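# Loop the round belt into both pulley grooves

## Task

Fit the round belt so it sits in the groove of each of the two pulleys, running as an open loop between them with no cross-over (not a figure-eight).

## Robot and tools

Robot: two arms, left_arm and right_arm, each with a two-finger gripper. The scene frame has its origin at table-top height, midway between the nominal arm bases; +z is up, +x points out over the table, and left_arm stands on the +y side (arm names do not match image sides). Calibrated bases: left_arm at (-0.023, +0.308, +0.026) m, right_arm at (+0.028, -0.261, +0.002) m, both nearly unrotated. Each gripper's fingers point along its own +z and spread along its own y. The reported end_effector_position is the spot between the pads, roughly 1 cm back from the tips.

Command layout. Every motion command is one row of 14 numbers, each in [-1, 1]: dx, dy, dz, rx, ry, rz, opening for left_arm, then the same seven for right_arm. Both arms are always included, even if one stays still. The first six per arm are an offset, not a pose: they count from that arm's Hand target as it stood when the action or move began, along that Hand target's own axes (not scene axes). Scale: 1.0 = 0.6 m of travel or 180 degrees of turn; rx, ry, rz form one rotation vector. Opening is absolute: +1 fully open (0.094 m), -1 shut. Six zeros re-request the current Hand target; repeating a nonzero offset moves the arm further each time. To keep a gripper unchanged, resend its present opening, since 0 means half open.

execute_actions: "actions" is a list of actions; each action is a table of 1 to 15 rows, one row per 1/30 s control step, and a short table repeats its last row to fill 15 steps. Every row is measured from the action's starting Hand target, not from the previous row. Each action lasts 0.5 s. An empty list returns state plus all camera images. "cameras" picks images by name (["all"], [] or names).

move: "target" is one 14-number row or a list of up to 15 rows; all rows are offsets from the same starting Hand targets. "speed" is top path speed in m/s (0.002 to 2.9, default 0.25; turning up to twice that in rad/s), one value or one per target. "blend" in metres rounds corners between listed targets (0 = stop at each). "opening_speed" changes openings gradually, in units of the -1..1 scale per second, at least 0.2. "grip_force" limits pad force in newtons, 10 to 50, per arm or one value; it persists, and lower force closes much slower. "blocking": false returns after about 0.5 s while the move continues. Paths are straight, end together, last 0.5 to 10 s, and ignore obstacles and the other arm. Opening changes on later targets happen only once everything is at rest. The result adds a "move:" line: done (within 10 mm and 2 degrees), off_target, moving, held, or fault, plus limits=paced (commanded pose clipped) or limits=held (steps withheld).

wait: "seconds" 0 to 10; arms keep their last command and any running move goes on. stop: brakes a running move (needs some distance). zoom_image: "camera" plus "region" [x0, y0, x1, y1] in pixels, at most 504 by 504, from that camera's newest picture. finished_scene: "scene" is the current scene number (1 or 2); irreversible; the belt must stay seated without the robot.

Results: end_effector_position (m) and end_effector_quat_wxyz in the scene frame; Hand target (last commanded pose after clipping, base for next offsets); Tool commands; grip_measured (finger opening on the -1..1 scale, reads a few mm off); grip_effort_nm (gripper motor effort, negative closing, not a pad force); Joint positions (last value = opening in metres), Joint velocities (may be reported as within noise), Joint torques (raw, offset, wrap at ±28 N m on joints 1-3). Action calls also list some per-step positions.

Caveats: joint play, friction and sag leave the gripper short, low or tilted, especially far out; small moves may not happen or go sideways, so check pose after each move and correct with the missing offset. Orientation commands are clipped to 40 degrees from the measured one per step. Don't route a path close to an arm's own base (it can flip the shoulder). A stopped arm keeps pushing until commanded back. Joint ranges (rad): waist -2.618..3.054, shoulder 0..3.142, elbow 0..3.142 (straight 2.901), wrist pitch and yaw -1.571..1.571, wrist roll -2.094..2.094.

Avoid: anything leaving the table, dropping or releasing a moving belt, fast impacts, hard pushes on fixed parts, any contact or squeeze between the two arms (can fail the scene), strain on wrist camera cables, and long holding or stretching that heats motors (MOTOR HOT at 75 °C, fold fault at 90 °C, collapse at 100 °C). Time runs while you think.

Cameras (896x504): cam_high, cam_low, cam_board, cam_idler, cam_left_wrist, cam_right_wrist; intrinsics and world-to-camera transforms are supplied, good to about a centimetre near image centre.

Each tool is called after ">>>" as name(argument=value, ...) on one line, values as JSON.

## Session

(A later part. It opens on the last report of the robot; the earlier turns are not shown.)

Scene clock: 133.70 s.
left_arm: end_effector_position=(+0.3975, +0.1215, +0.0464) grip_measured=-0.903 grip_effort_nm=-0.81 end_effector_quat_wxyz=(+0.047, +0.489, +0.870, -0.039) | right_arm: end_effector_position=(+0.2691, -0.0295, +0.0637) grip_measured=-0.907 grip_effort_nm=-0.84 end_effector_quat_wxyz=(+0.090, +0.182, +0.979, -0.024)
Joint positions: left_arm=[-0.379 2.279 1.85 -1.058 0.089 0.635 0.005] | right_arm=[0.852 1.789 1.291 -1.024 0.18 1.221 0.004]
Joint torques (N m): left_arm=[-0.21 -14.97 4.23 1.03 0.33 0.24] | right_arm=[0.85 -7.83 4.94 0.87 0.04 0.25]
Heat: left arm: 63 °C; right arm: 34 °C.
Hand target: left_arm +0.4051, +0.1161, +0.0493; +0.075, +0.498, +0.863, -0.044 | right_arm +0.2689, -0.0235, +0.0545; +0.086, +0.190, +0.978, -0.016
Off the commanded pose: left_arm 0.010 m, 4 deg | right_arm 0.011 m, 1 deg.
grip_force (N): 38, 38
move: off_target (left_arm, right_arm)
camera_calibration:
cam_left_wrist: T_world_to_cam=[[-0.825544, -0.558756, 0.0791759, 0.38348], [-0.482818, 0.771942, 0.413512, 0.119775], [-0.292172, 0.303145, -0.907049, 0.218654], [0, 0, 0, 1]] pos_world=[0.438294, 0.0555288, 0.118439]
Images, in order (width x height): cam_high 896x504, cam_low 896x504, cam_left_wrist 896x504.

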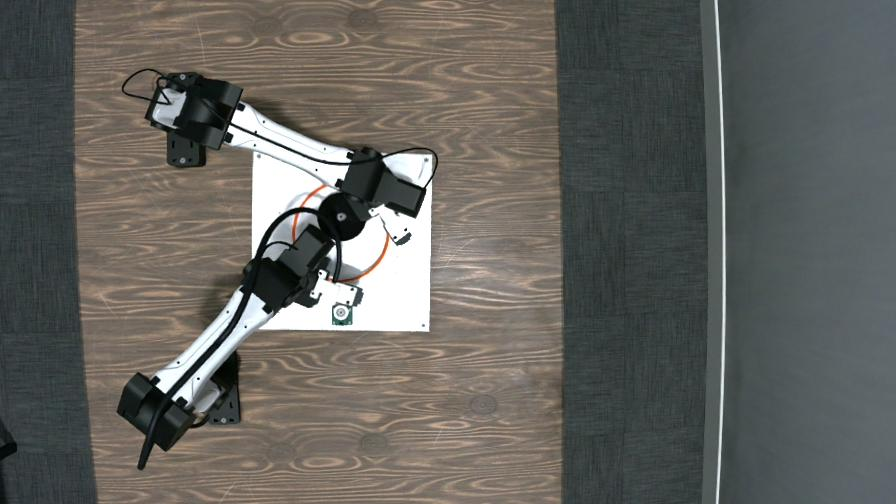

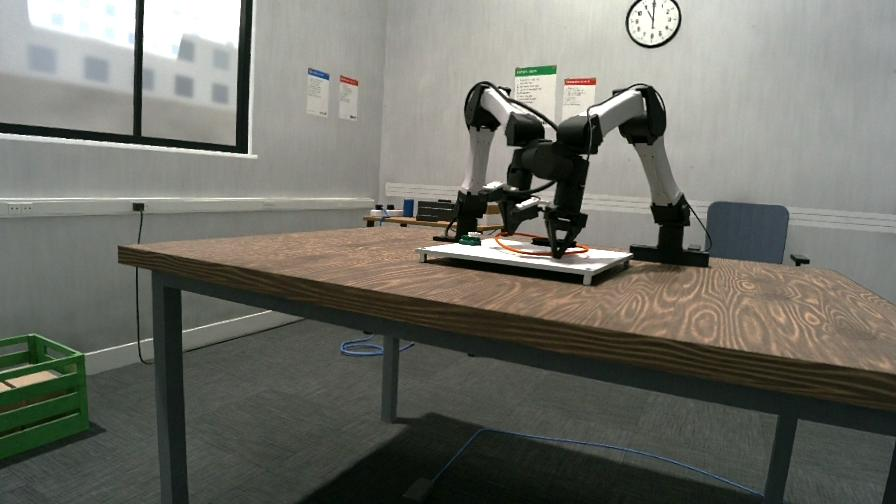

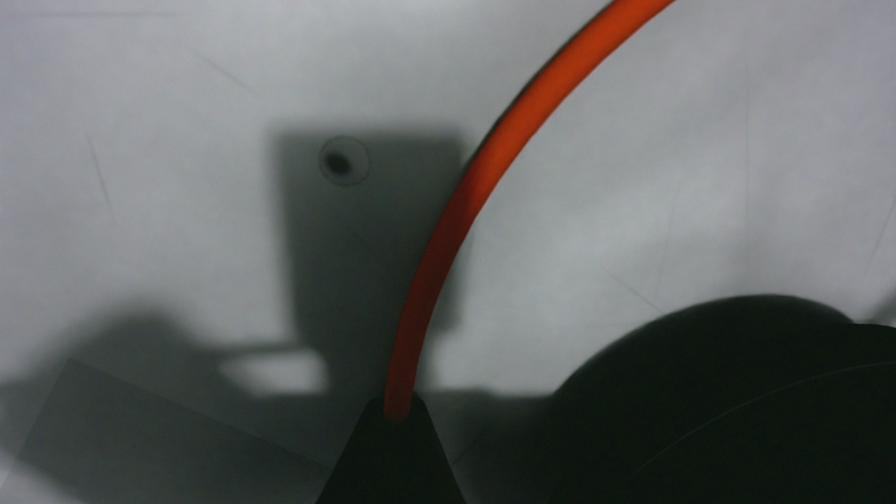

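>>> move(target=[-0.0066,0,-0.0373,0,0,0,-0.96,0,0,0,0,0,0,-0.96], speed=0.05, cameras=["cam_low","cam_high","cam_board"])

Scene clock: 161.93 s.
left_arm: end_effector_position=(+0.3997, +0.1206, +0.0487) grip_measured=-0.903 grip_effort_nm=-0.82 end_effector_quat_wxyz=(+0.051, +0.489, +0.870, -0.038) | right_arm: end_effector_position=(+0.2691, -0.0295, +0.0637) grip_measured=-0.907 grip_effort_nm=-0.84 end_effector_quat_wxyz=(+0.090, +0.182, +0.979, -0.024)
Joint positions: left_arm=[-0.379 2.279 1.858 -1.058 0.089 0.635 0.005] | right_arm=[0.852 1.789 1.291 -1.024 0.18 1.221 0.004]
Joint torques (N m): left_arm=[-0.17 -16.65 8.35 0.32 0.3 0.26] | right_arm=[0.85 -7.83 4.94 0.87 0.04 0.24]
Heat: left arm: 73 °C; right arm: 33 °C.
Hand target: left_arm +0.4051, +0.1161, +0.0720; +0.075, +0.498, +0.863, -0.044 | right_arm +0.2689, -0.0235, +0.0545; +0.086, +0.190, +0.978, -0.016
Off the commanded pose: left_arm 0.024 m, 3 deg | right_arm 0.011 m, 1 deg.
grip_force (N): 38, 38
move: off_target (left_arm, right_arm)
Images, in order (width x height): cam_high 896x504, cam_low 896x504, cam_board 896x504.

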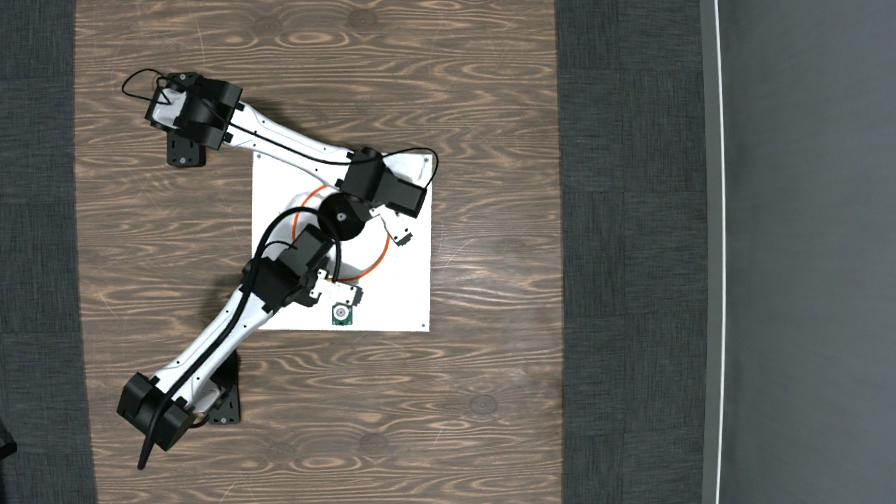

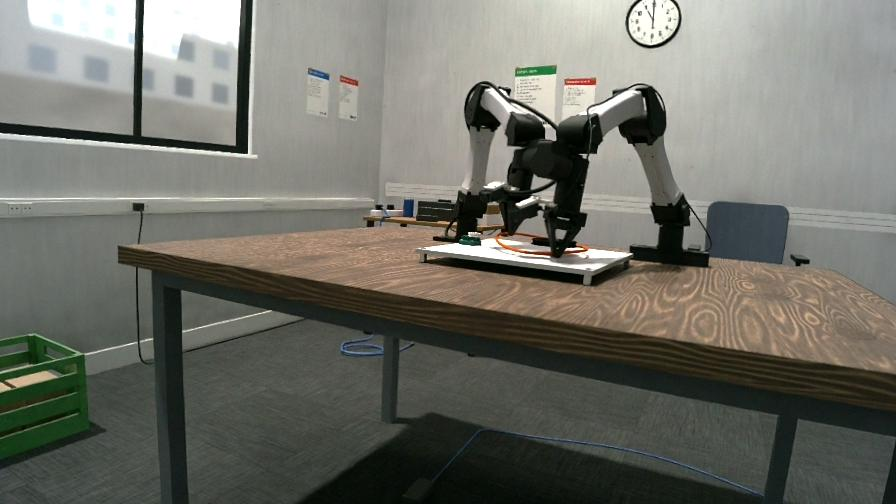

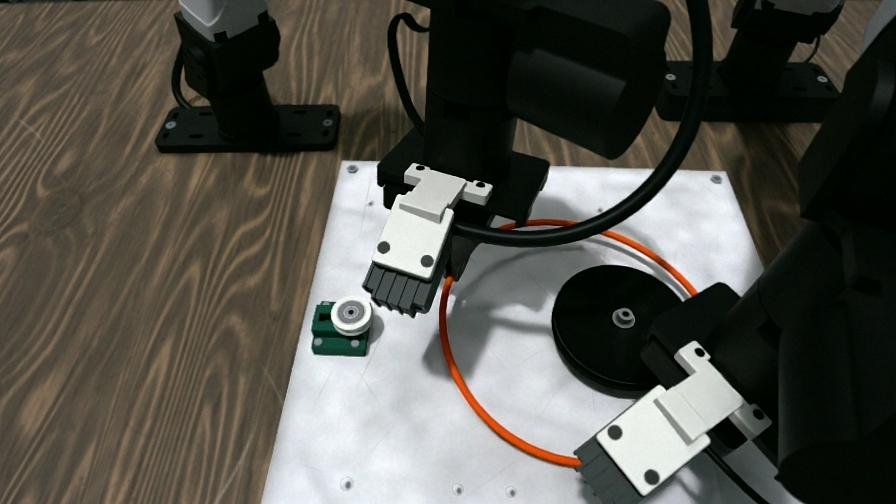

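>>> move(target=[-0.0052,0,-0.03,0,0,0,-0.96,0,0,0,0,0,0,-0.96], speed=0.08)

>>> zoom_image(camera="cam_low", region=[460, 215, 610, 275])

Scene clock: 171.47 s.
left_arm: end_effector_position=(+0.4029, +0.1193, +0.0638) grip_measured=-0.903 grip_effort_nm=-0.82 end_effector_quat_wxyz=(+0.054, +0.489, +0.870, -0.038) | right_arm: end_effector_position=(+0.2691, -0.0295, +0.0637) grip_measured=-0.907 grip_effort_nm=-0.84 end_effector_quat_wxyz=(+0.090, +0.182, +0.979, -0.024)
Joint positions: left_arm=[-0.379 2.279 1.918 -1.113 0.089 0.635 0.005] | right_arm=[0.852 1.789 1.291 -1.024 0.18 1.221 0.004]
Joint torques (N m): left_arm=[-0.2 -17.24 8.43 0.24 0.36 0.24] | right_arm=[1.07 -7.82 4.94 0.87 0.03 0.24]
Heat: left arm: 78 °C; right arm: 33 °C. Fold the left arm in close to its base, or ease its load, before you think long.
Hand target: left_arm +0.4051, +0.1162, +0.0902; +0.075, +0.498, +0.863, -0.044 | right_arm +0.2689, -0.0235, +0.0545; +0.086, +0.190, +0.978, -0.016
Off the commanded pose: left_arm 0.027 m, 3 deg | right_arm 0.011 m, 1 deg.
MOTOR HOT: joint 2 (shoulder) of the left arm reports 78 °C; the controller's stop level is 90 °C. To cool a motor, set the load down, stop pushing, or move to a pose that needs little force.
grip_force (N): 38, 38
move: off_target (left_arm, right_arm)

Scaled by 3.360 from the camera's 896x504 image, which has a finer 1280x720 frame.
This view is cut from an older image: the scene may have changed since it was taken.

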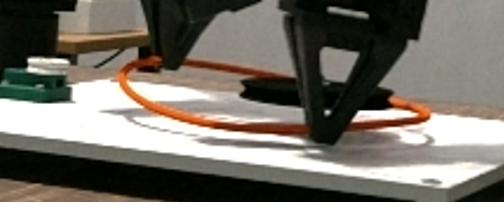

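>>> move(target=[-0.0168,-0.0185,0.0318,0,0,0,-0.96,-0.0159,-0.0371,-0.004,0,0,0,-0.96], speed=0.05, cameras=["cam_low","cam_high","cam_board"])

>>> zoom_image(camera="cam_low", region=[460, 215, 610, 275])

>>> zoom_image(camera="cam_high", region=[270, 160, 420, 310])

Scene clock: 190.03 s.
left_arm: end_effector_position=(+0.3963, +0.1049, +0.0638) grip_measured=-0.903 grip_effort_nm=-0.82 end_effector_quat_wxyz=(+0.053, +0.504, +0.861, -0.039) | right_arm: end_effector_position=(+0.2664, -0.0519, +0.0541) grip_measured=-0.907 grip_effort_nm=-0.84 end_effector_quat_wxyz=(+0.080, +0.191, +0.978, -0.041)
Joint positions: left_arm=[-0.413 2.279 1.918 -1.113 0.089 0.635 0.005] | right_arm=[0.812 1.764 1.222 -1.012 0.18 1.201 0.004]
Joint torques (N m): left_arm=[-0.38 -14.98 6.46 0.76 0.34 -0.15] | right_arm=[0.21 -12.07 4.72 0.75 0.03 -0.08]
Heat: left arm: 85 °C; right arm: 34 °C. Fold the left arm in close to its base, or ease its load, before you think long.
Hand target: left_arm +0.4021, +0.0992, +0.0732; +0.075, +0.498, +0.863, -0.044 | right_arm +0.2689, -0.0475, +0.0584; +0.086, +0.190, +0.978, -0.016
Off the commanded pose: left_arm 0.012 m, 3 deg | right_arm 0.007 m, 3 deg.
MOTOR HOT: still on. Joint 2 (shoulder) of the left arm reports 85 °C.
grip_force (N): 38, 38
move: off_target (left_arm, right_arm)
Images, in order (width x height): cam_high 896x504, cam_low 896x504, cam_board 896x504.

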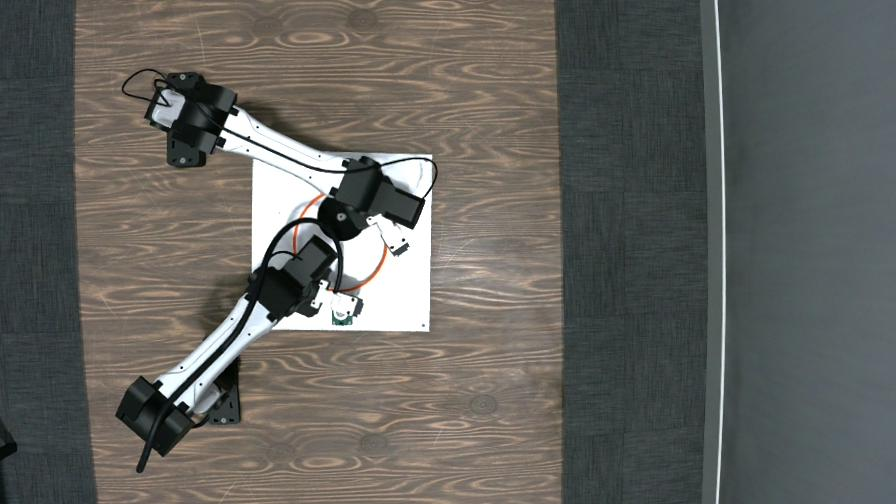

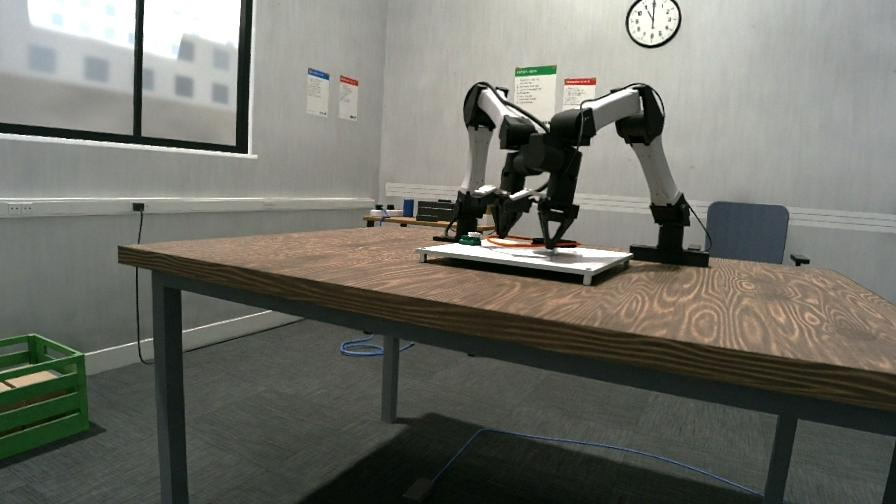

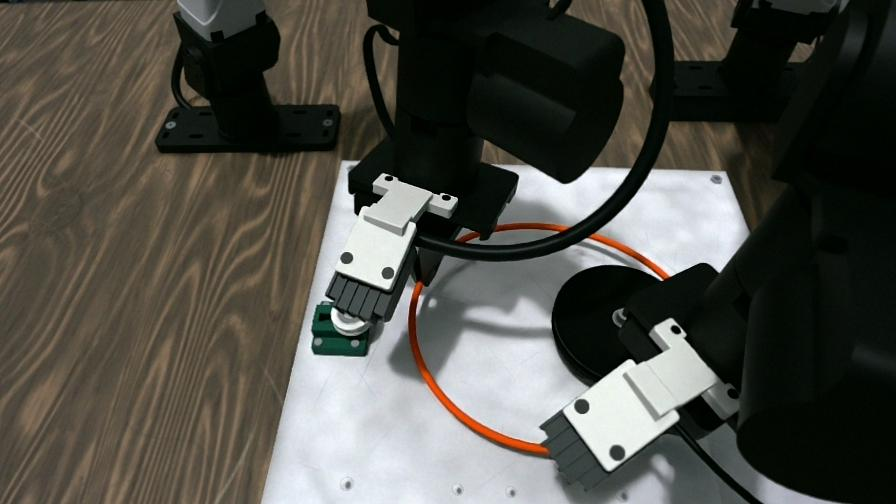

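Scaled by 3.360 from the camera's 896x504 image, which has a finer 1280x720 frame.

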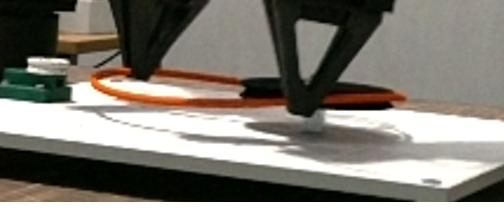

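Scaled by 3.360 from the camera's 896x504 image, which has a finer 1280x720 frame.

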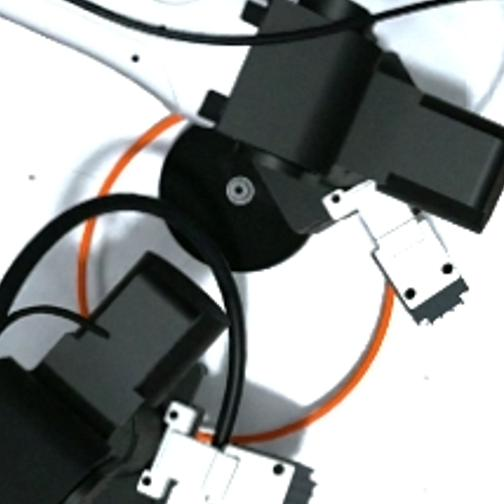

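>>> move(target=[[0.0156,-0.0037,0.0132,0,0,0,-0.6,0,0,0,0,0,0,-0.96],[0.0156,-0.0037,-0.117,0,0,0,-0.6,0,0,0,0,0,0,-0.96]], speed=0.12)

Scene clock: 204.30 s.
left_arm: end_effector_position=(+0.3906, +0.1166, +0.1199) grip_measured=-0.602 grip_effort_nm=0.10 end_effector_quat_wxyz=(+0.060, +0.496, +0.866, -0.038) | right_arm: end_effector_position=(+0.2664, -0.0519, +0.0541) grip_measured=-0.907 grip_effort_nm=-0.84 end_effector_quat_wxyz=(+0.080, +0.191, +0.978, -0.041)
Joint positions: left_arm=[-0.394 2.207 2.021 -1.274 0.089 0.635 0.019] | right_arm=[0.812 1.764 1.222 -1.012 0.18 1.201 0.004]
Joint torques (N m): left_arm=[-0.09 -15.95 8.14 0.25 0.29 0.14] | right_arm=[0.08 -12.07 4.72 0.75 0.01 -0.1]
Heat: left arm: 85 °C; right arm: 35 °C. Fold the left arm in close to its base, or ease its load, before you think long.
Hand target: left_arm +0.3895, +0.1165, +0.1408; +0.075, +0.498, +0.863, -0.044 | right_arm +0.2689, -0.0475, +0.0584; +0.086, +0.190, +0.978, -0.016
Off the commanded pose: left_arm 0.021 m, 2 deg | right_arm 0.007 m, 3 deg.
MOTOR HOT: still on. Joint 2 (shoulder) of the left arm reports 85 °C.
grip_force (N): 38, 38
move: off_target (left_arm, right_arm)

>>> move(target=[0.3755,-0.0628,-0.1152,-0.2244,-0.3026,-0.2659,-0.6,0,0,0,0,0,0,-0.96], speed=0.2, cameras=["cam_low","cam_high","cam_board"])

>>> zoom_image(camera="cam_low", region=[460, 215, 610, 275])

>>> zoom_image(camera="cam_high", region=[270, 160, 420, 310])

Scene clock: 219.70 s.
left_arm: end_effector_position=(+0.2365, +0.2959, +0.1653) grip_measured=-0.602 grip_effort_nm=0.10 end_effector_quat_wxyz=(+0.559, +0.019, +0.829, -0.002) | right_arm: end_effector_position=(+0.2664, -0.0519, +0.0541) grip_measured=-0.907 grip_effort_nm=-0.84 end_effector_quat_wxyz=(+0.080, +0.191, +0.978, -0.041)
Joint positions: left_arm=[-0.077 0.416 0.224 -0.194 -0.052 -0.002 0.019] | right_arm=[0.812 1.764 1.222 -1.012 0.18 1.201 0.004]
Joint torques (N m): left_arm=[-0.05 0.49 6.04 2.59 -0.07 -0.17] | right_arm=[0.09 -12.05 4.72 0.75 0.01 -0.1]
Heat: left arm: 81 °C; right arm: 37 °C. Fold the left arm in close to its base, or ease its load, before you think long.
Hand target: left_arm +0.2400, +0.3003, +0.1698; +0.576, +0.001, +0.818, +0.000 | right_arm +0.2689, -0.0475, +0.0584; +0.086, +0.190, +0.978, -0.016
Off the commanded pose: left_arm 0.007 m, 3 deg | right_arm 0.007 m, 3 deg.
MOTOR HOT: still on. Joint 2 (shoulder) of the left arm reports 81 °C.
grip_force (N): 38, 38
move: off_target (left_arm, right_arm)
Images, in order (width x height): cam_high 896x504, cam_low 896x504, cam_board 896x504.

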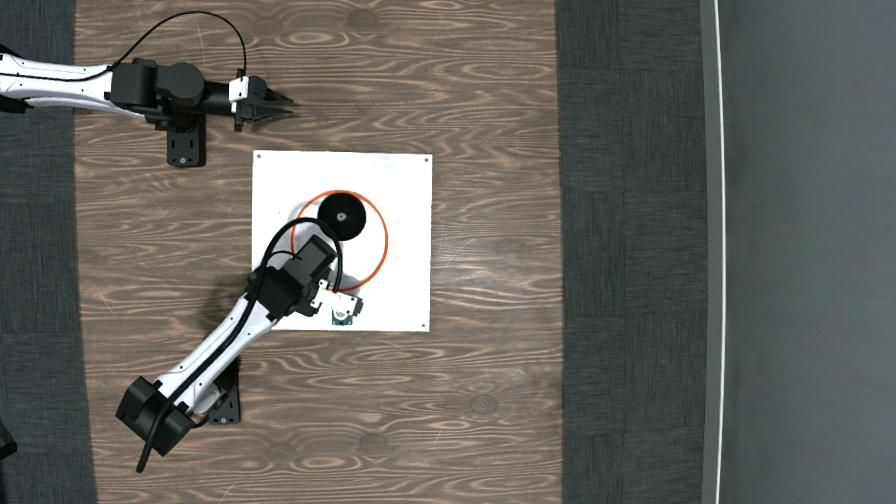

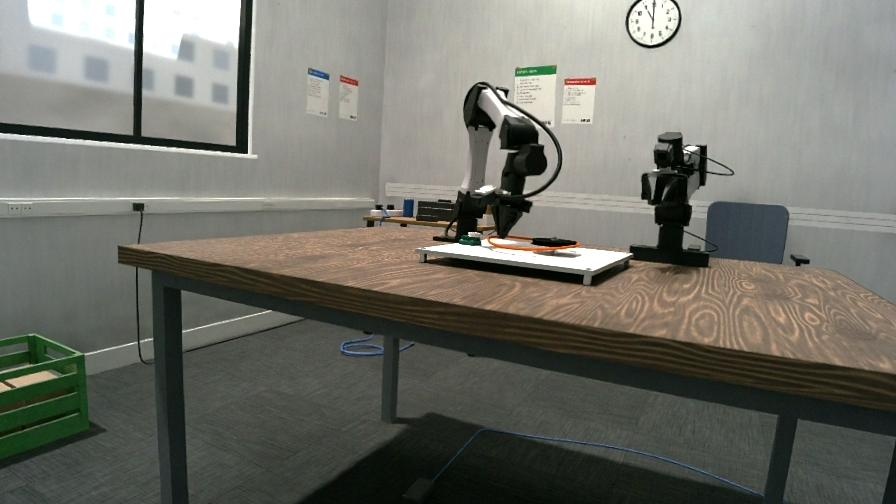

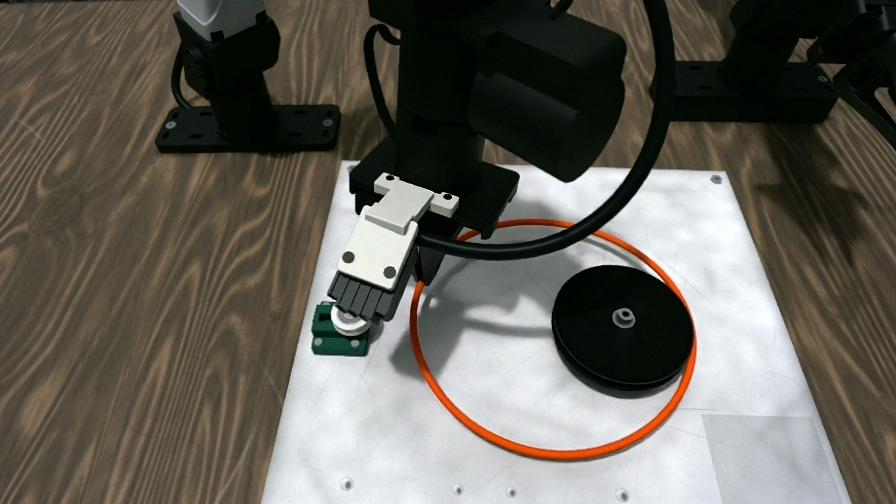

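Scaled by 3.360 from the camera's 896x504 image, which has a finer 1280x720 frame.

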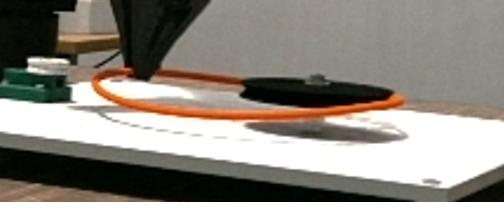

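Scaled by 3.360 from the camera's 896x504 image, which has a finer 1280x720 frame.

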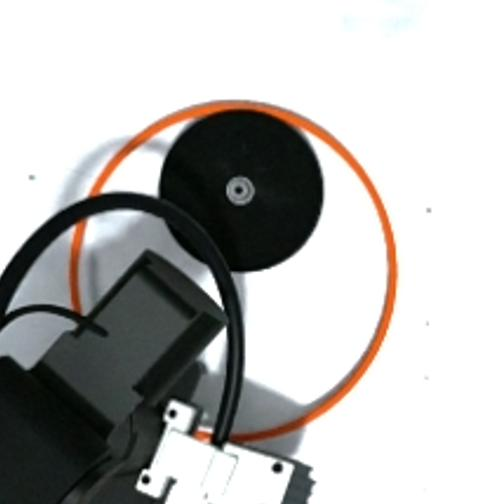

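>>> zoom_image(camera="cam_low", region=[525, 225, 595, 260])

>>> zoom_image(camera="cam_board", region=[520, 220, 720, 420])

Scaled by 7.200 from the camera's 896x504 image, which has a finer 1280x720 frame.

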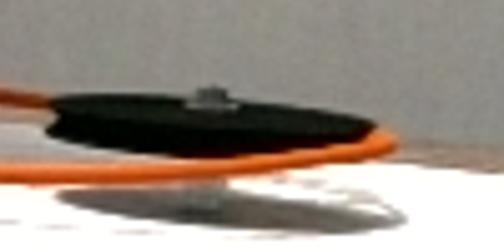

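Scaled by 2.520 from the camera's 896x504 image, which has a finer 1280x720 frame.

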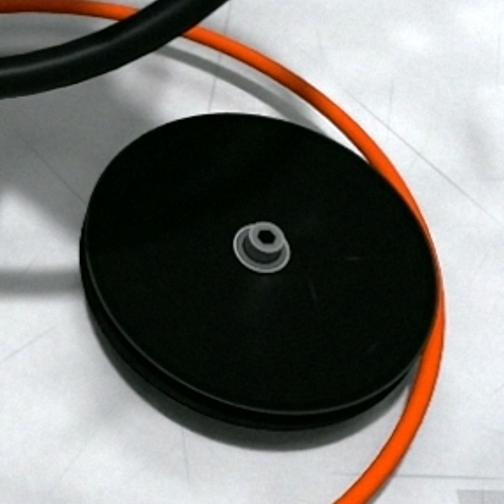

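>>> move(target=[0,0,0,0,0,0,-0.6,-0.0065,-0.0155,-0.0006,0,0,0,-0.96], speed=0.04, cameras=["cam_low","cam_high","cam_board"])

>>> zoom_image(camera="cam_low", region=[525, 225, 595, 260])

>>> zoom_image(camera="cam_high", region=[270, 160, 420, 310])

>>> zoom_image(camera="cam_board", region=[520, 220, 720, 420])

Scene clock: 246.33 s.
left_arm: end_effector_position=(+0.2365, +0.2959, +0.1653) grip_measured=-0.602 grip_effort_nm=0.10 end_effector_quat_wxyz=(+0.559, +0.019, +0.829, -0.002) | right_arm: end_effector_position=(+0.2665, -0.0611, +0.0551) grip_measured=-0.907 grip_effort_nm=-0.84 end_effector_quat_wxyz=(+0.081, +0.190, +0.978, -0.040)
Joint positions: left_arm=[-0.077 0.416 0.224 -0.194 -0.052 -0.002 0.019] | right_arm=[0.791 1.737 1.194 -1.006 0.18 1.178 0.004]
Joint torques (N m): left_arm=[0.21 0.44 6.28 2.58 -0.06 -0.19] | right_arm=[0.02 -11.88 4.71 0.75 0 -0.1]
Heat: left arm: 60 °C; right arm: 38 °C.
Hand target: left_arm +0.2400, +0.3003, +0.1698; +0.576, +0.001, +0.818, +0.000 | right_arm +0.2689, -0.0576, +0.0594; +0.085, +0.190, +0.978, -0.016
Off the commanded pose: left_arm 0.007 m, 3 deg | right_arm 0.006 m, 3 deg.
MOTOR HOT: cleared for the motors of the left arm.
grip_force (N): 38, 38
move: off_target (left_arm, right_arm)
Images, in order (width x height): cam_high 896x504, cam_low 896x504, cam_board 896x504.

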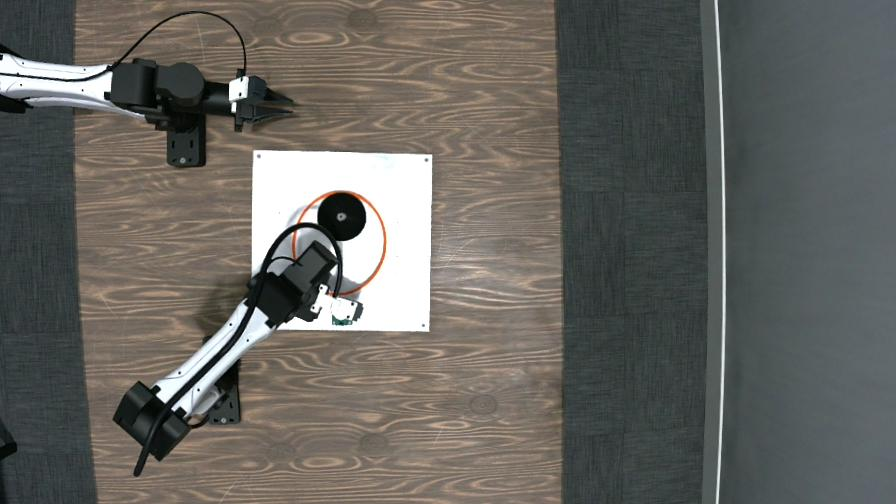

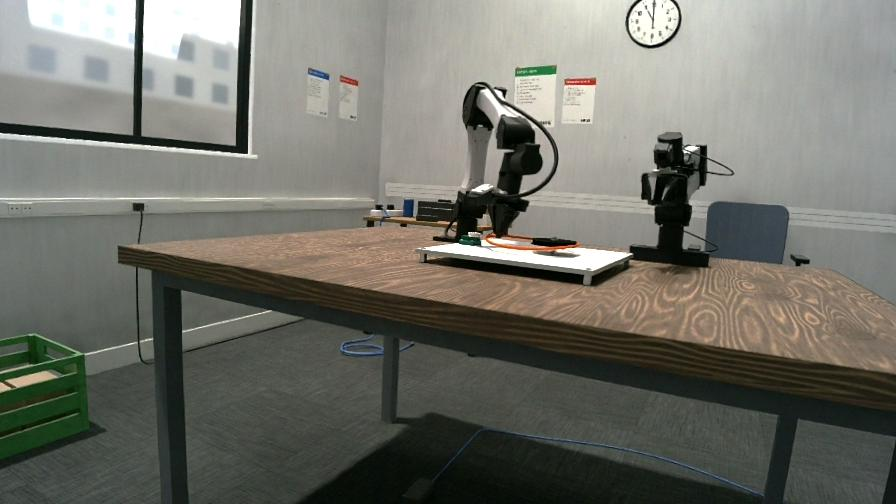

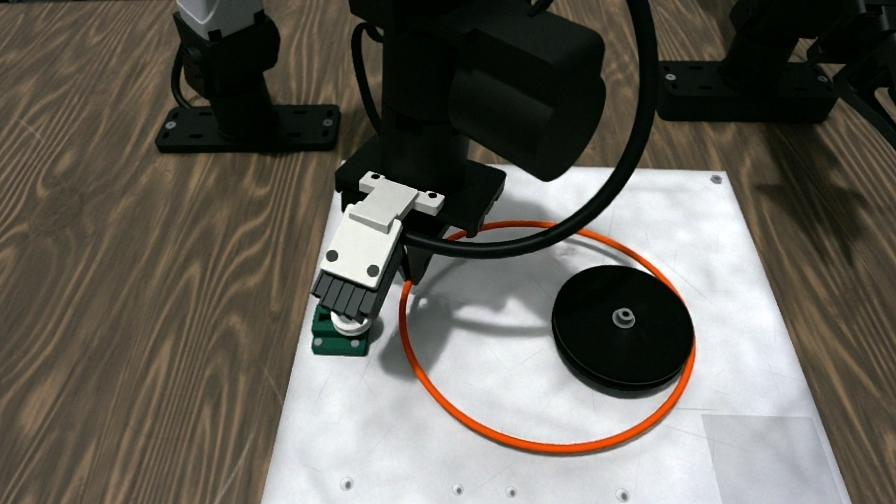

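Scaled by 7.200 from the camera's 896x504 image, which has a finer 1280x720 frame.

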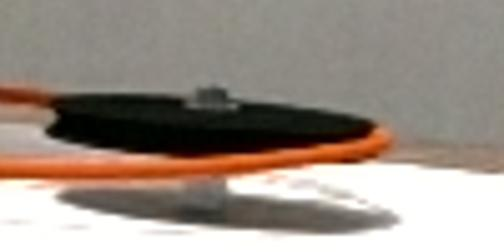

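Scaled by 3.360 from the camera's 896x504 image, which has a finer 1280x720 frame.

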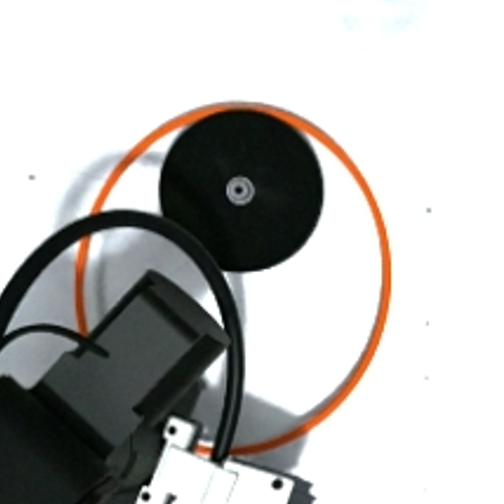

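Scaled by 2.520 from the camera's 896x504 image, which has a finer 1280x720 frame.

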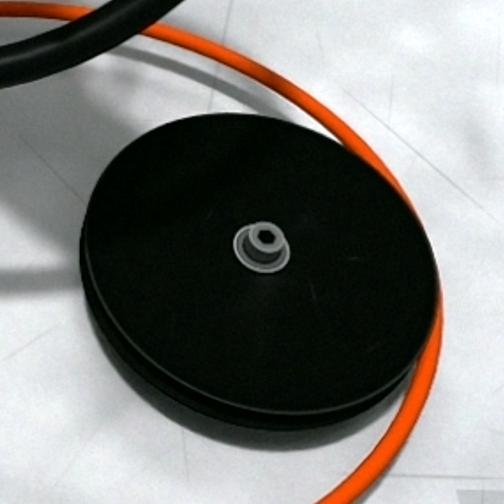

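>>> move(target=[0,0,0,0,0,0,-0.6,-0.0112,-0.0093,-0.0421,0,0,0,-0.96], speed=0.05, cameras=["cam_low","cam_high","cam_board","cam_idler"])

>>> zoom_image(camera="cam_low", region=[455, 215, 605, 275])

>>> zoom_image(camera="cam_high", region=[270, 180, 420, 330])

Scene clock: 268.10 s.
left_arm: end_effector_position=(+0.2365, +0.2959, +0.1653) grip_measured=-0.602 grip_effort_nm=0.10 end_effector_quat_wxyz=(+0.559, +0.019, +0.829, -0.002) | right_arm: end_effector_position=(+0.2687, -0.0651, +0.0715) grip_measured=-0.907 grip_effort_nm=-0.84 end_effector_quat_wxyz=(+0.088, +0.190, +0.977, -0.030)
Joint positions: left_arm=[-0.077 0.416 0.224 -0.194 -0.052 -0.002 0.019] | right_arm=[0.777 1.693 1.209 -1.038 0.18 1.163 0.004]
Joint torques (N m): left_arm=[-0.14 0.47 6.11 2.47 -0.07 -0.18] | right_arm=[-0.13 -11.29 8.53 0.15 -0.02 -0.1]
Heat: left arm: 51 °C; right arm: 40 °C.
Hand target: left_arm +0.2400, +0.3003, +0.1698; +0.576, +0.001, +0.818, +0.000 | right_arm +0.2689, -0.0636, +0.0855; +0.086, +0.190, +0.978, -0.016
Off the commanded pose: left_arm 0.007 m, 3 deg | right_arm 0.014 m, 2 deg.
grip_force (N): 38, 38
move: off_target (left_arm, right_arm)
Images, in order (width x height): cam_high 896x504, cam_low 896x504, cam_board 896x504, cam_idler 896x504.

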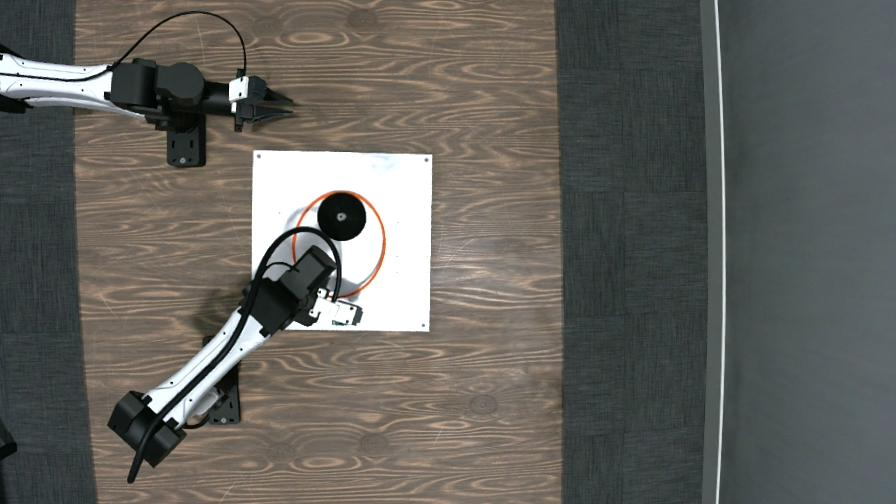

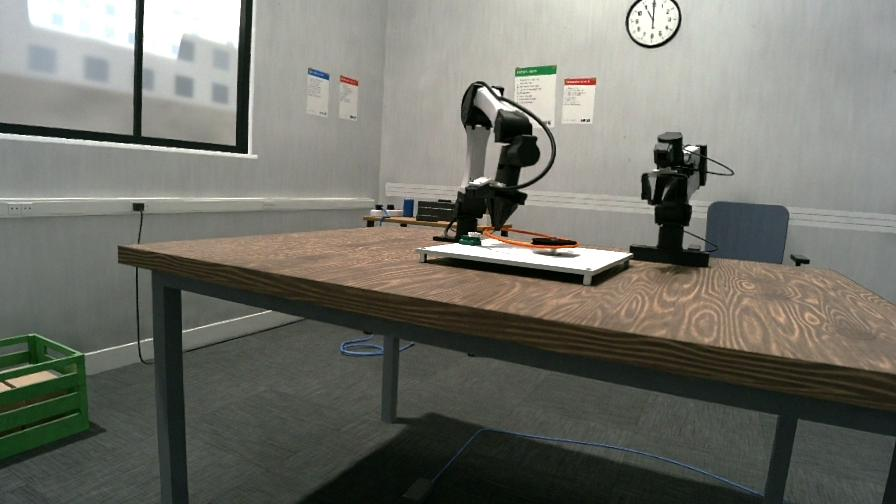

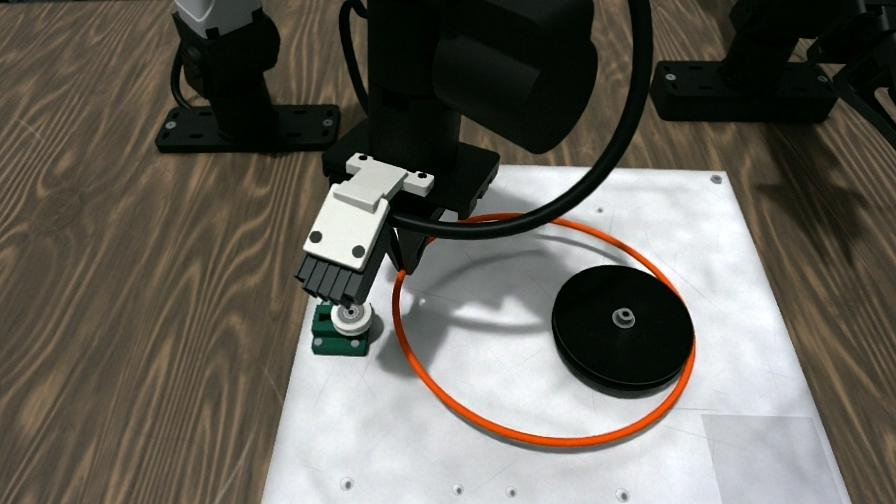

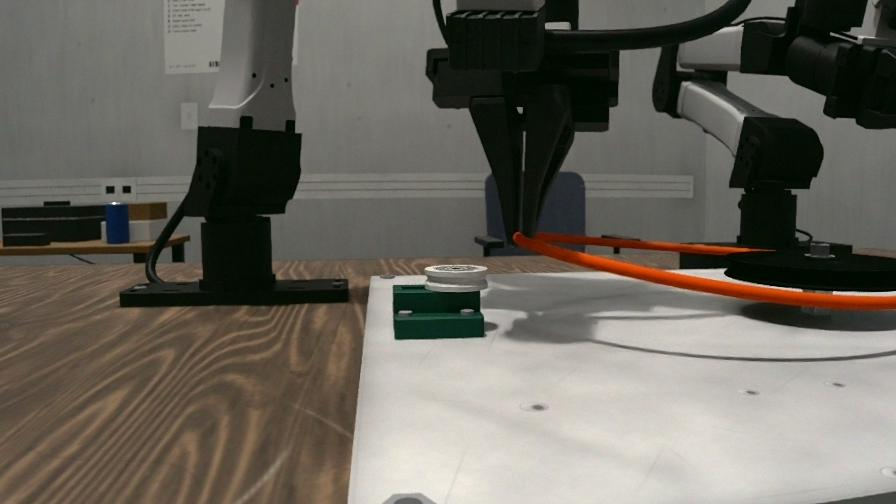

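Scaled by 3.360 from the camera's 896x504 image, which has a finer 1280x720 frame.

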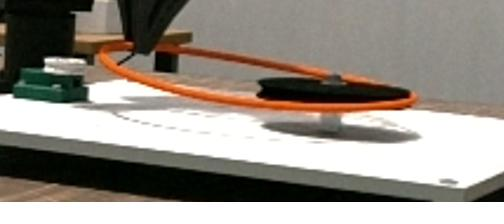

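Scaled by 3.360 from the camera's 896x504 image, which has a finer 1280x720 frame.

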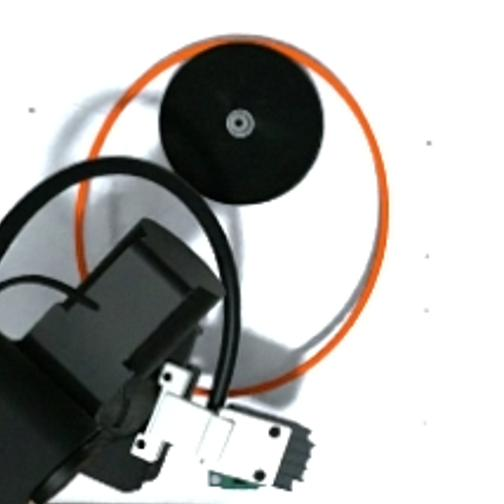

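>>> move(target=[0,0,0,0,0,0,-0.6,-0.0248,-0.0492,0.0043,0.0116,-0.0001,0.0657,-0.96], speed=0.05, cameras=["cam_low","cam_high","cam_board","cam_idler"])

>>> zoom_image(camera="cam_low", region=[455, 215, 605, 275])

>>> zoom_image(camera="cam_high", region=[270, 180, 420, 330])

Scene clock: 281.33 s.
left_arm: end_effector_position=(+0.2365, +0.2959, +0.1653) grip_measured=-0.602 grip_effort_nm=0.10 end_effector_quat_wxyz=(+0.559, +0.019, +0.829, -0.002) | right_arm: end_effector_position=(+0.2824, -0.0865, +0.0834) grip_measured=-0.907 grip_effort_nm=-0.84 end_effector_quat_wxyz=(+0.096, +0.276, +0.956, -0.018)
Joint positions: left_arm=[-0.077 0.416 0.224 -0.194 -0.052 -0.002 0.019] | right_arm=[0.696 1.651 1.209 -1.052 0.18 1.257 0.004]
Joint torques (N m): left_arm=[0.05 0.75 6.08 2.6 -0.09 -0.2] | right_arm=[-0.27 -11.1 4.57 0.15 0.06 0.28]
Heat: left arm: 48 °C; right arm: 41 °C.
Hand target: left_arm +0.2400, +0.3003, +0.1698; +0.576, +0.001, +0.818, +0.000 | right_arm +0.2718, -0.0966, +0.0855; +0.083, +0.291, +0.953, -0.025
Off the commanded pose: left_arm 0.007 m, 3 deg | right_arm 0.015 m, 2 deg.
grip_force (N): 38, 38
move: off_target (left_arm, right_arm)
Images, in order (width x height): cam_high 896x504, cam_low 896x504, cam_board 896x504, cam_idler 896x504.

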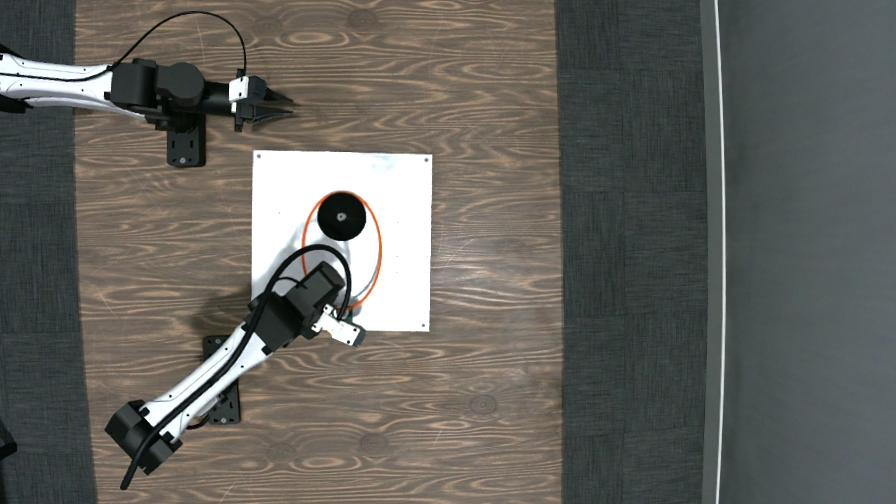

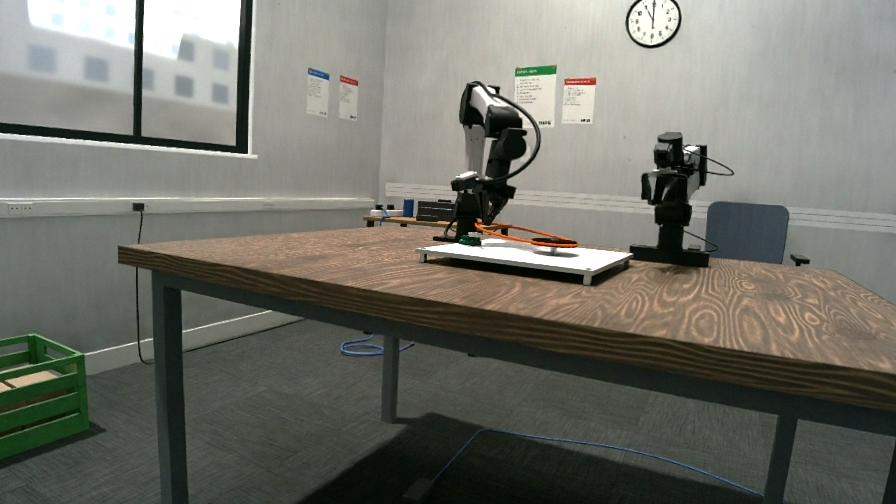

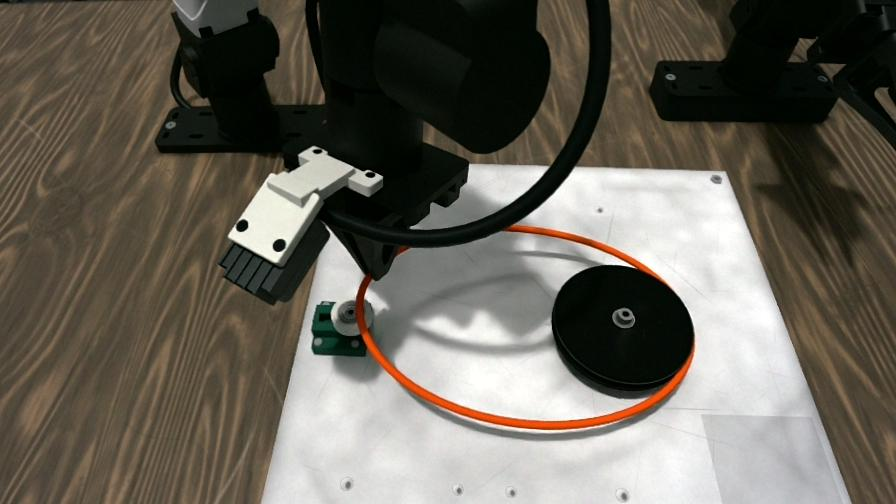

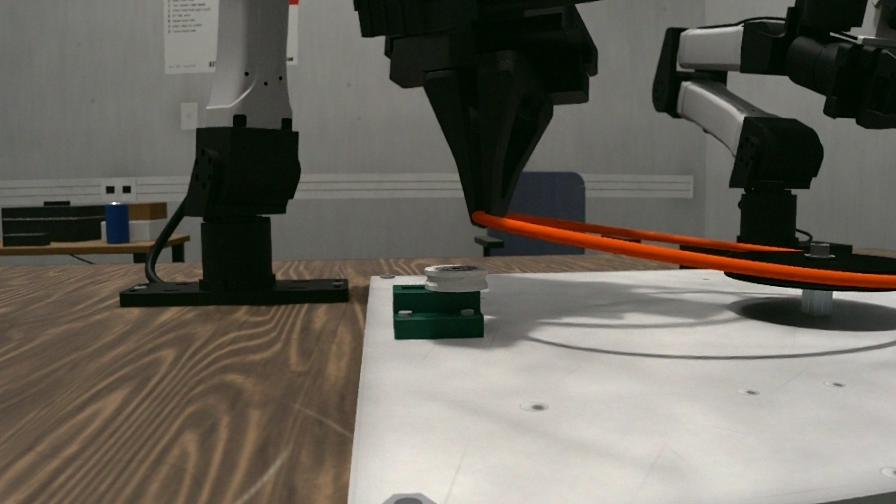

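Scaled by 3.360 from the camera's 896x504 image, which has a finer 1280x720 frame.

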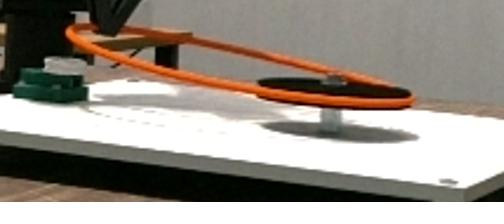

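Scaled by 3.360 from the camera's 896x504 image, which has a finer 1280x720 frame.

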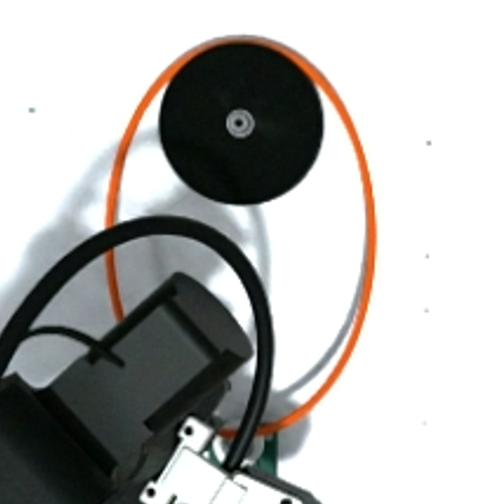

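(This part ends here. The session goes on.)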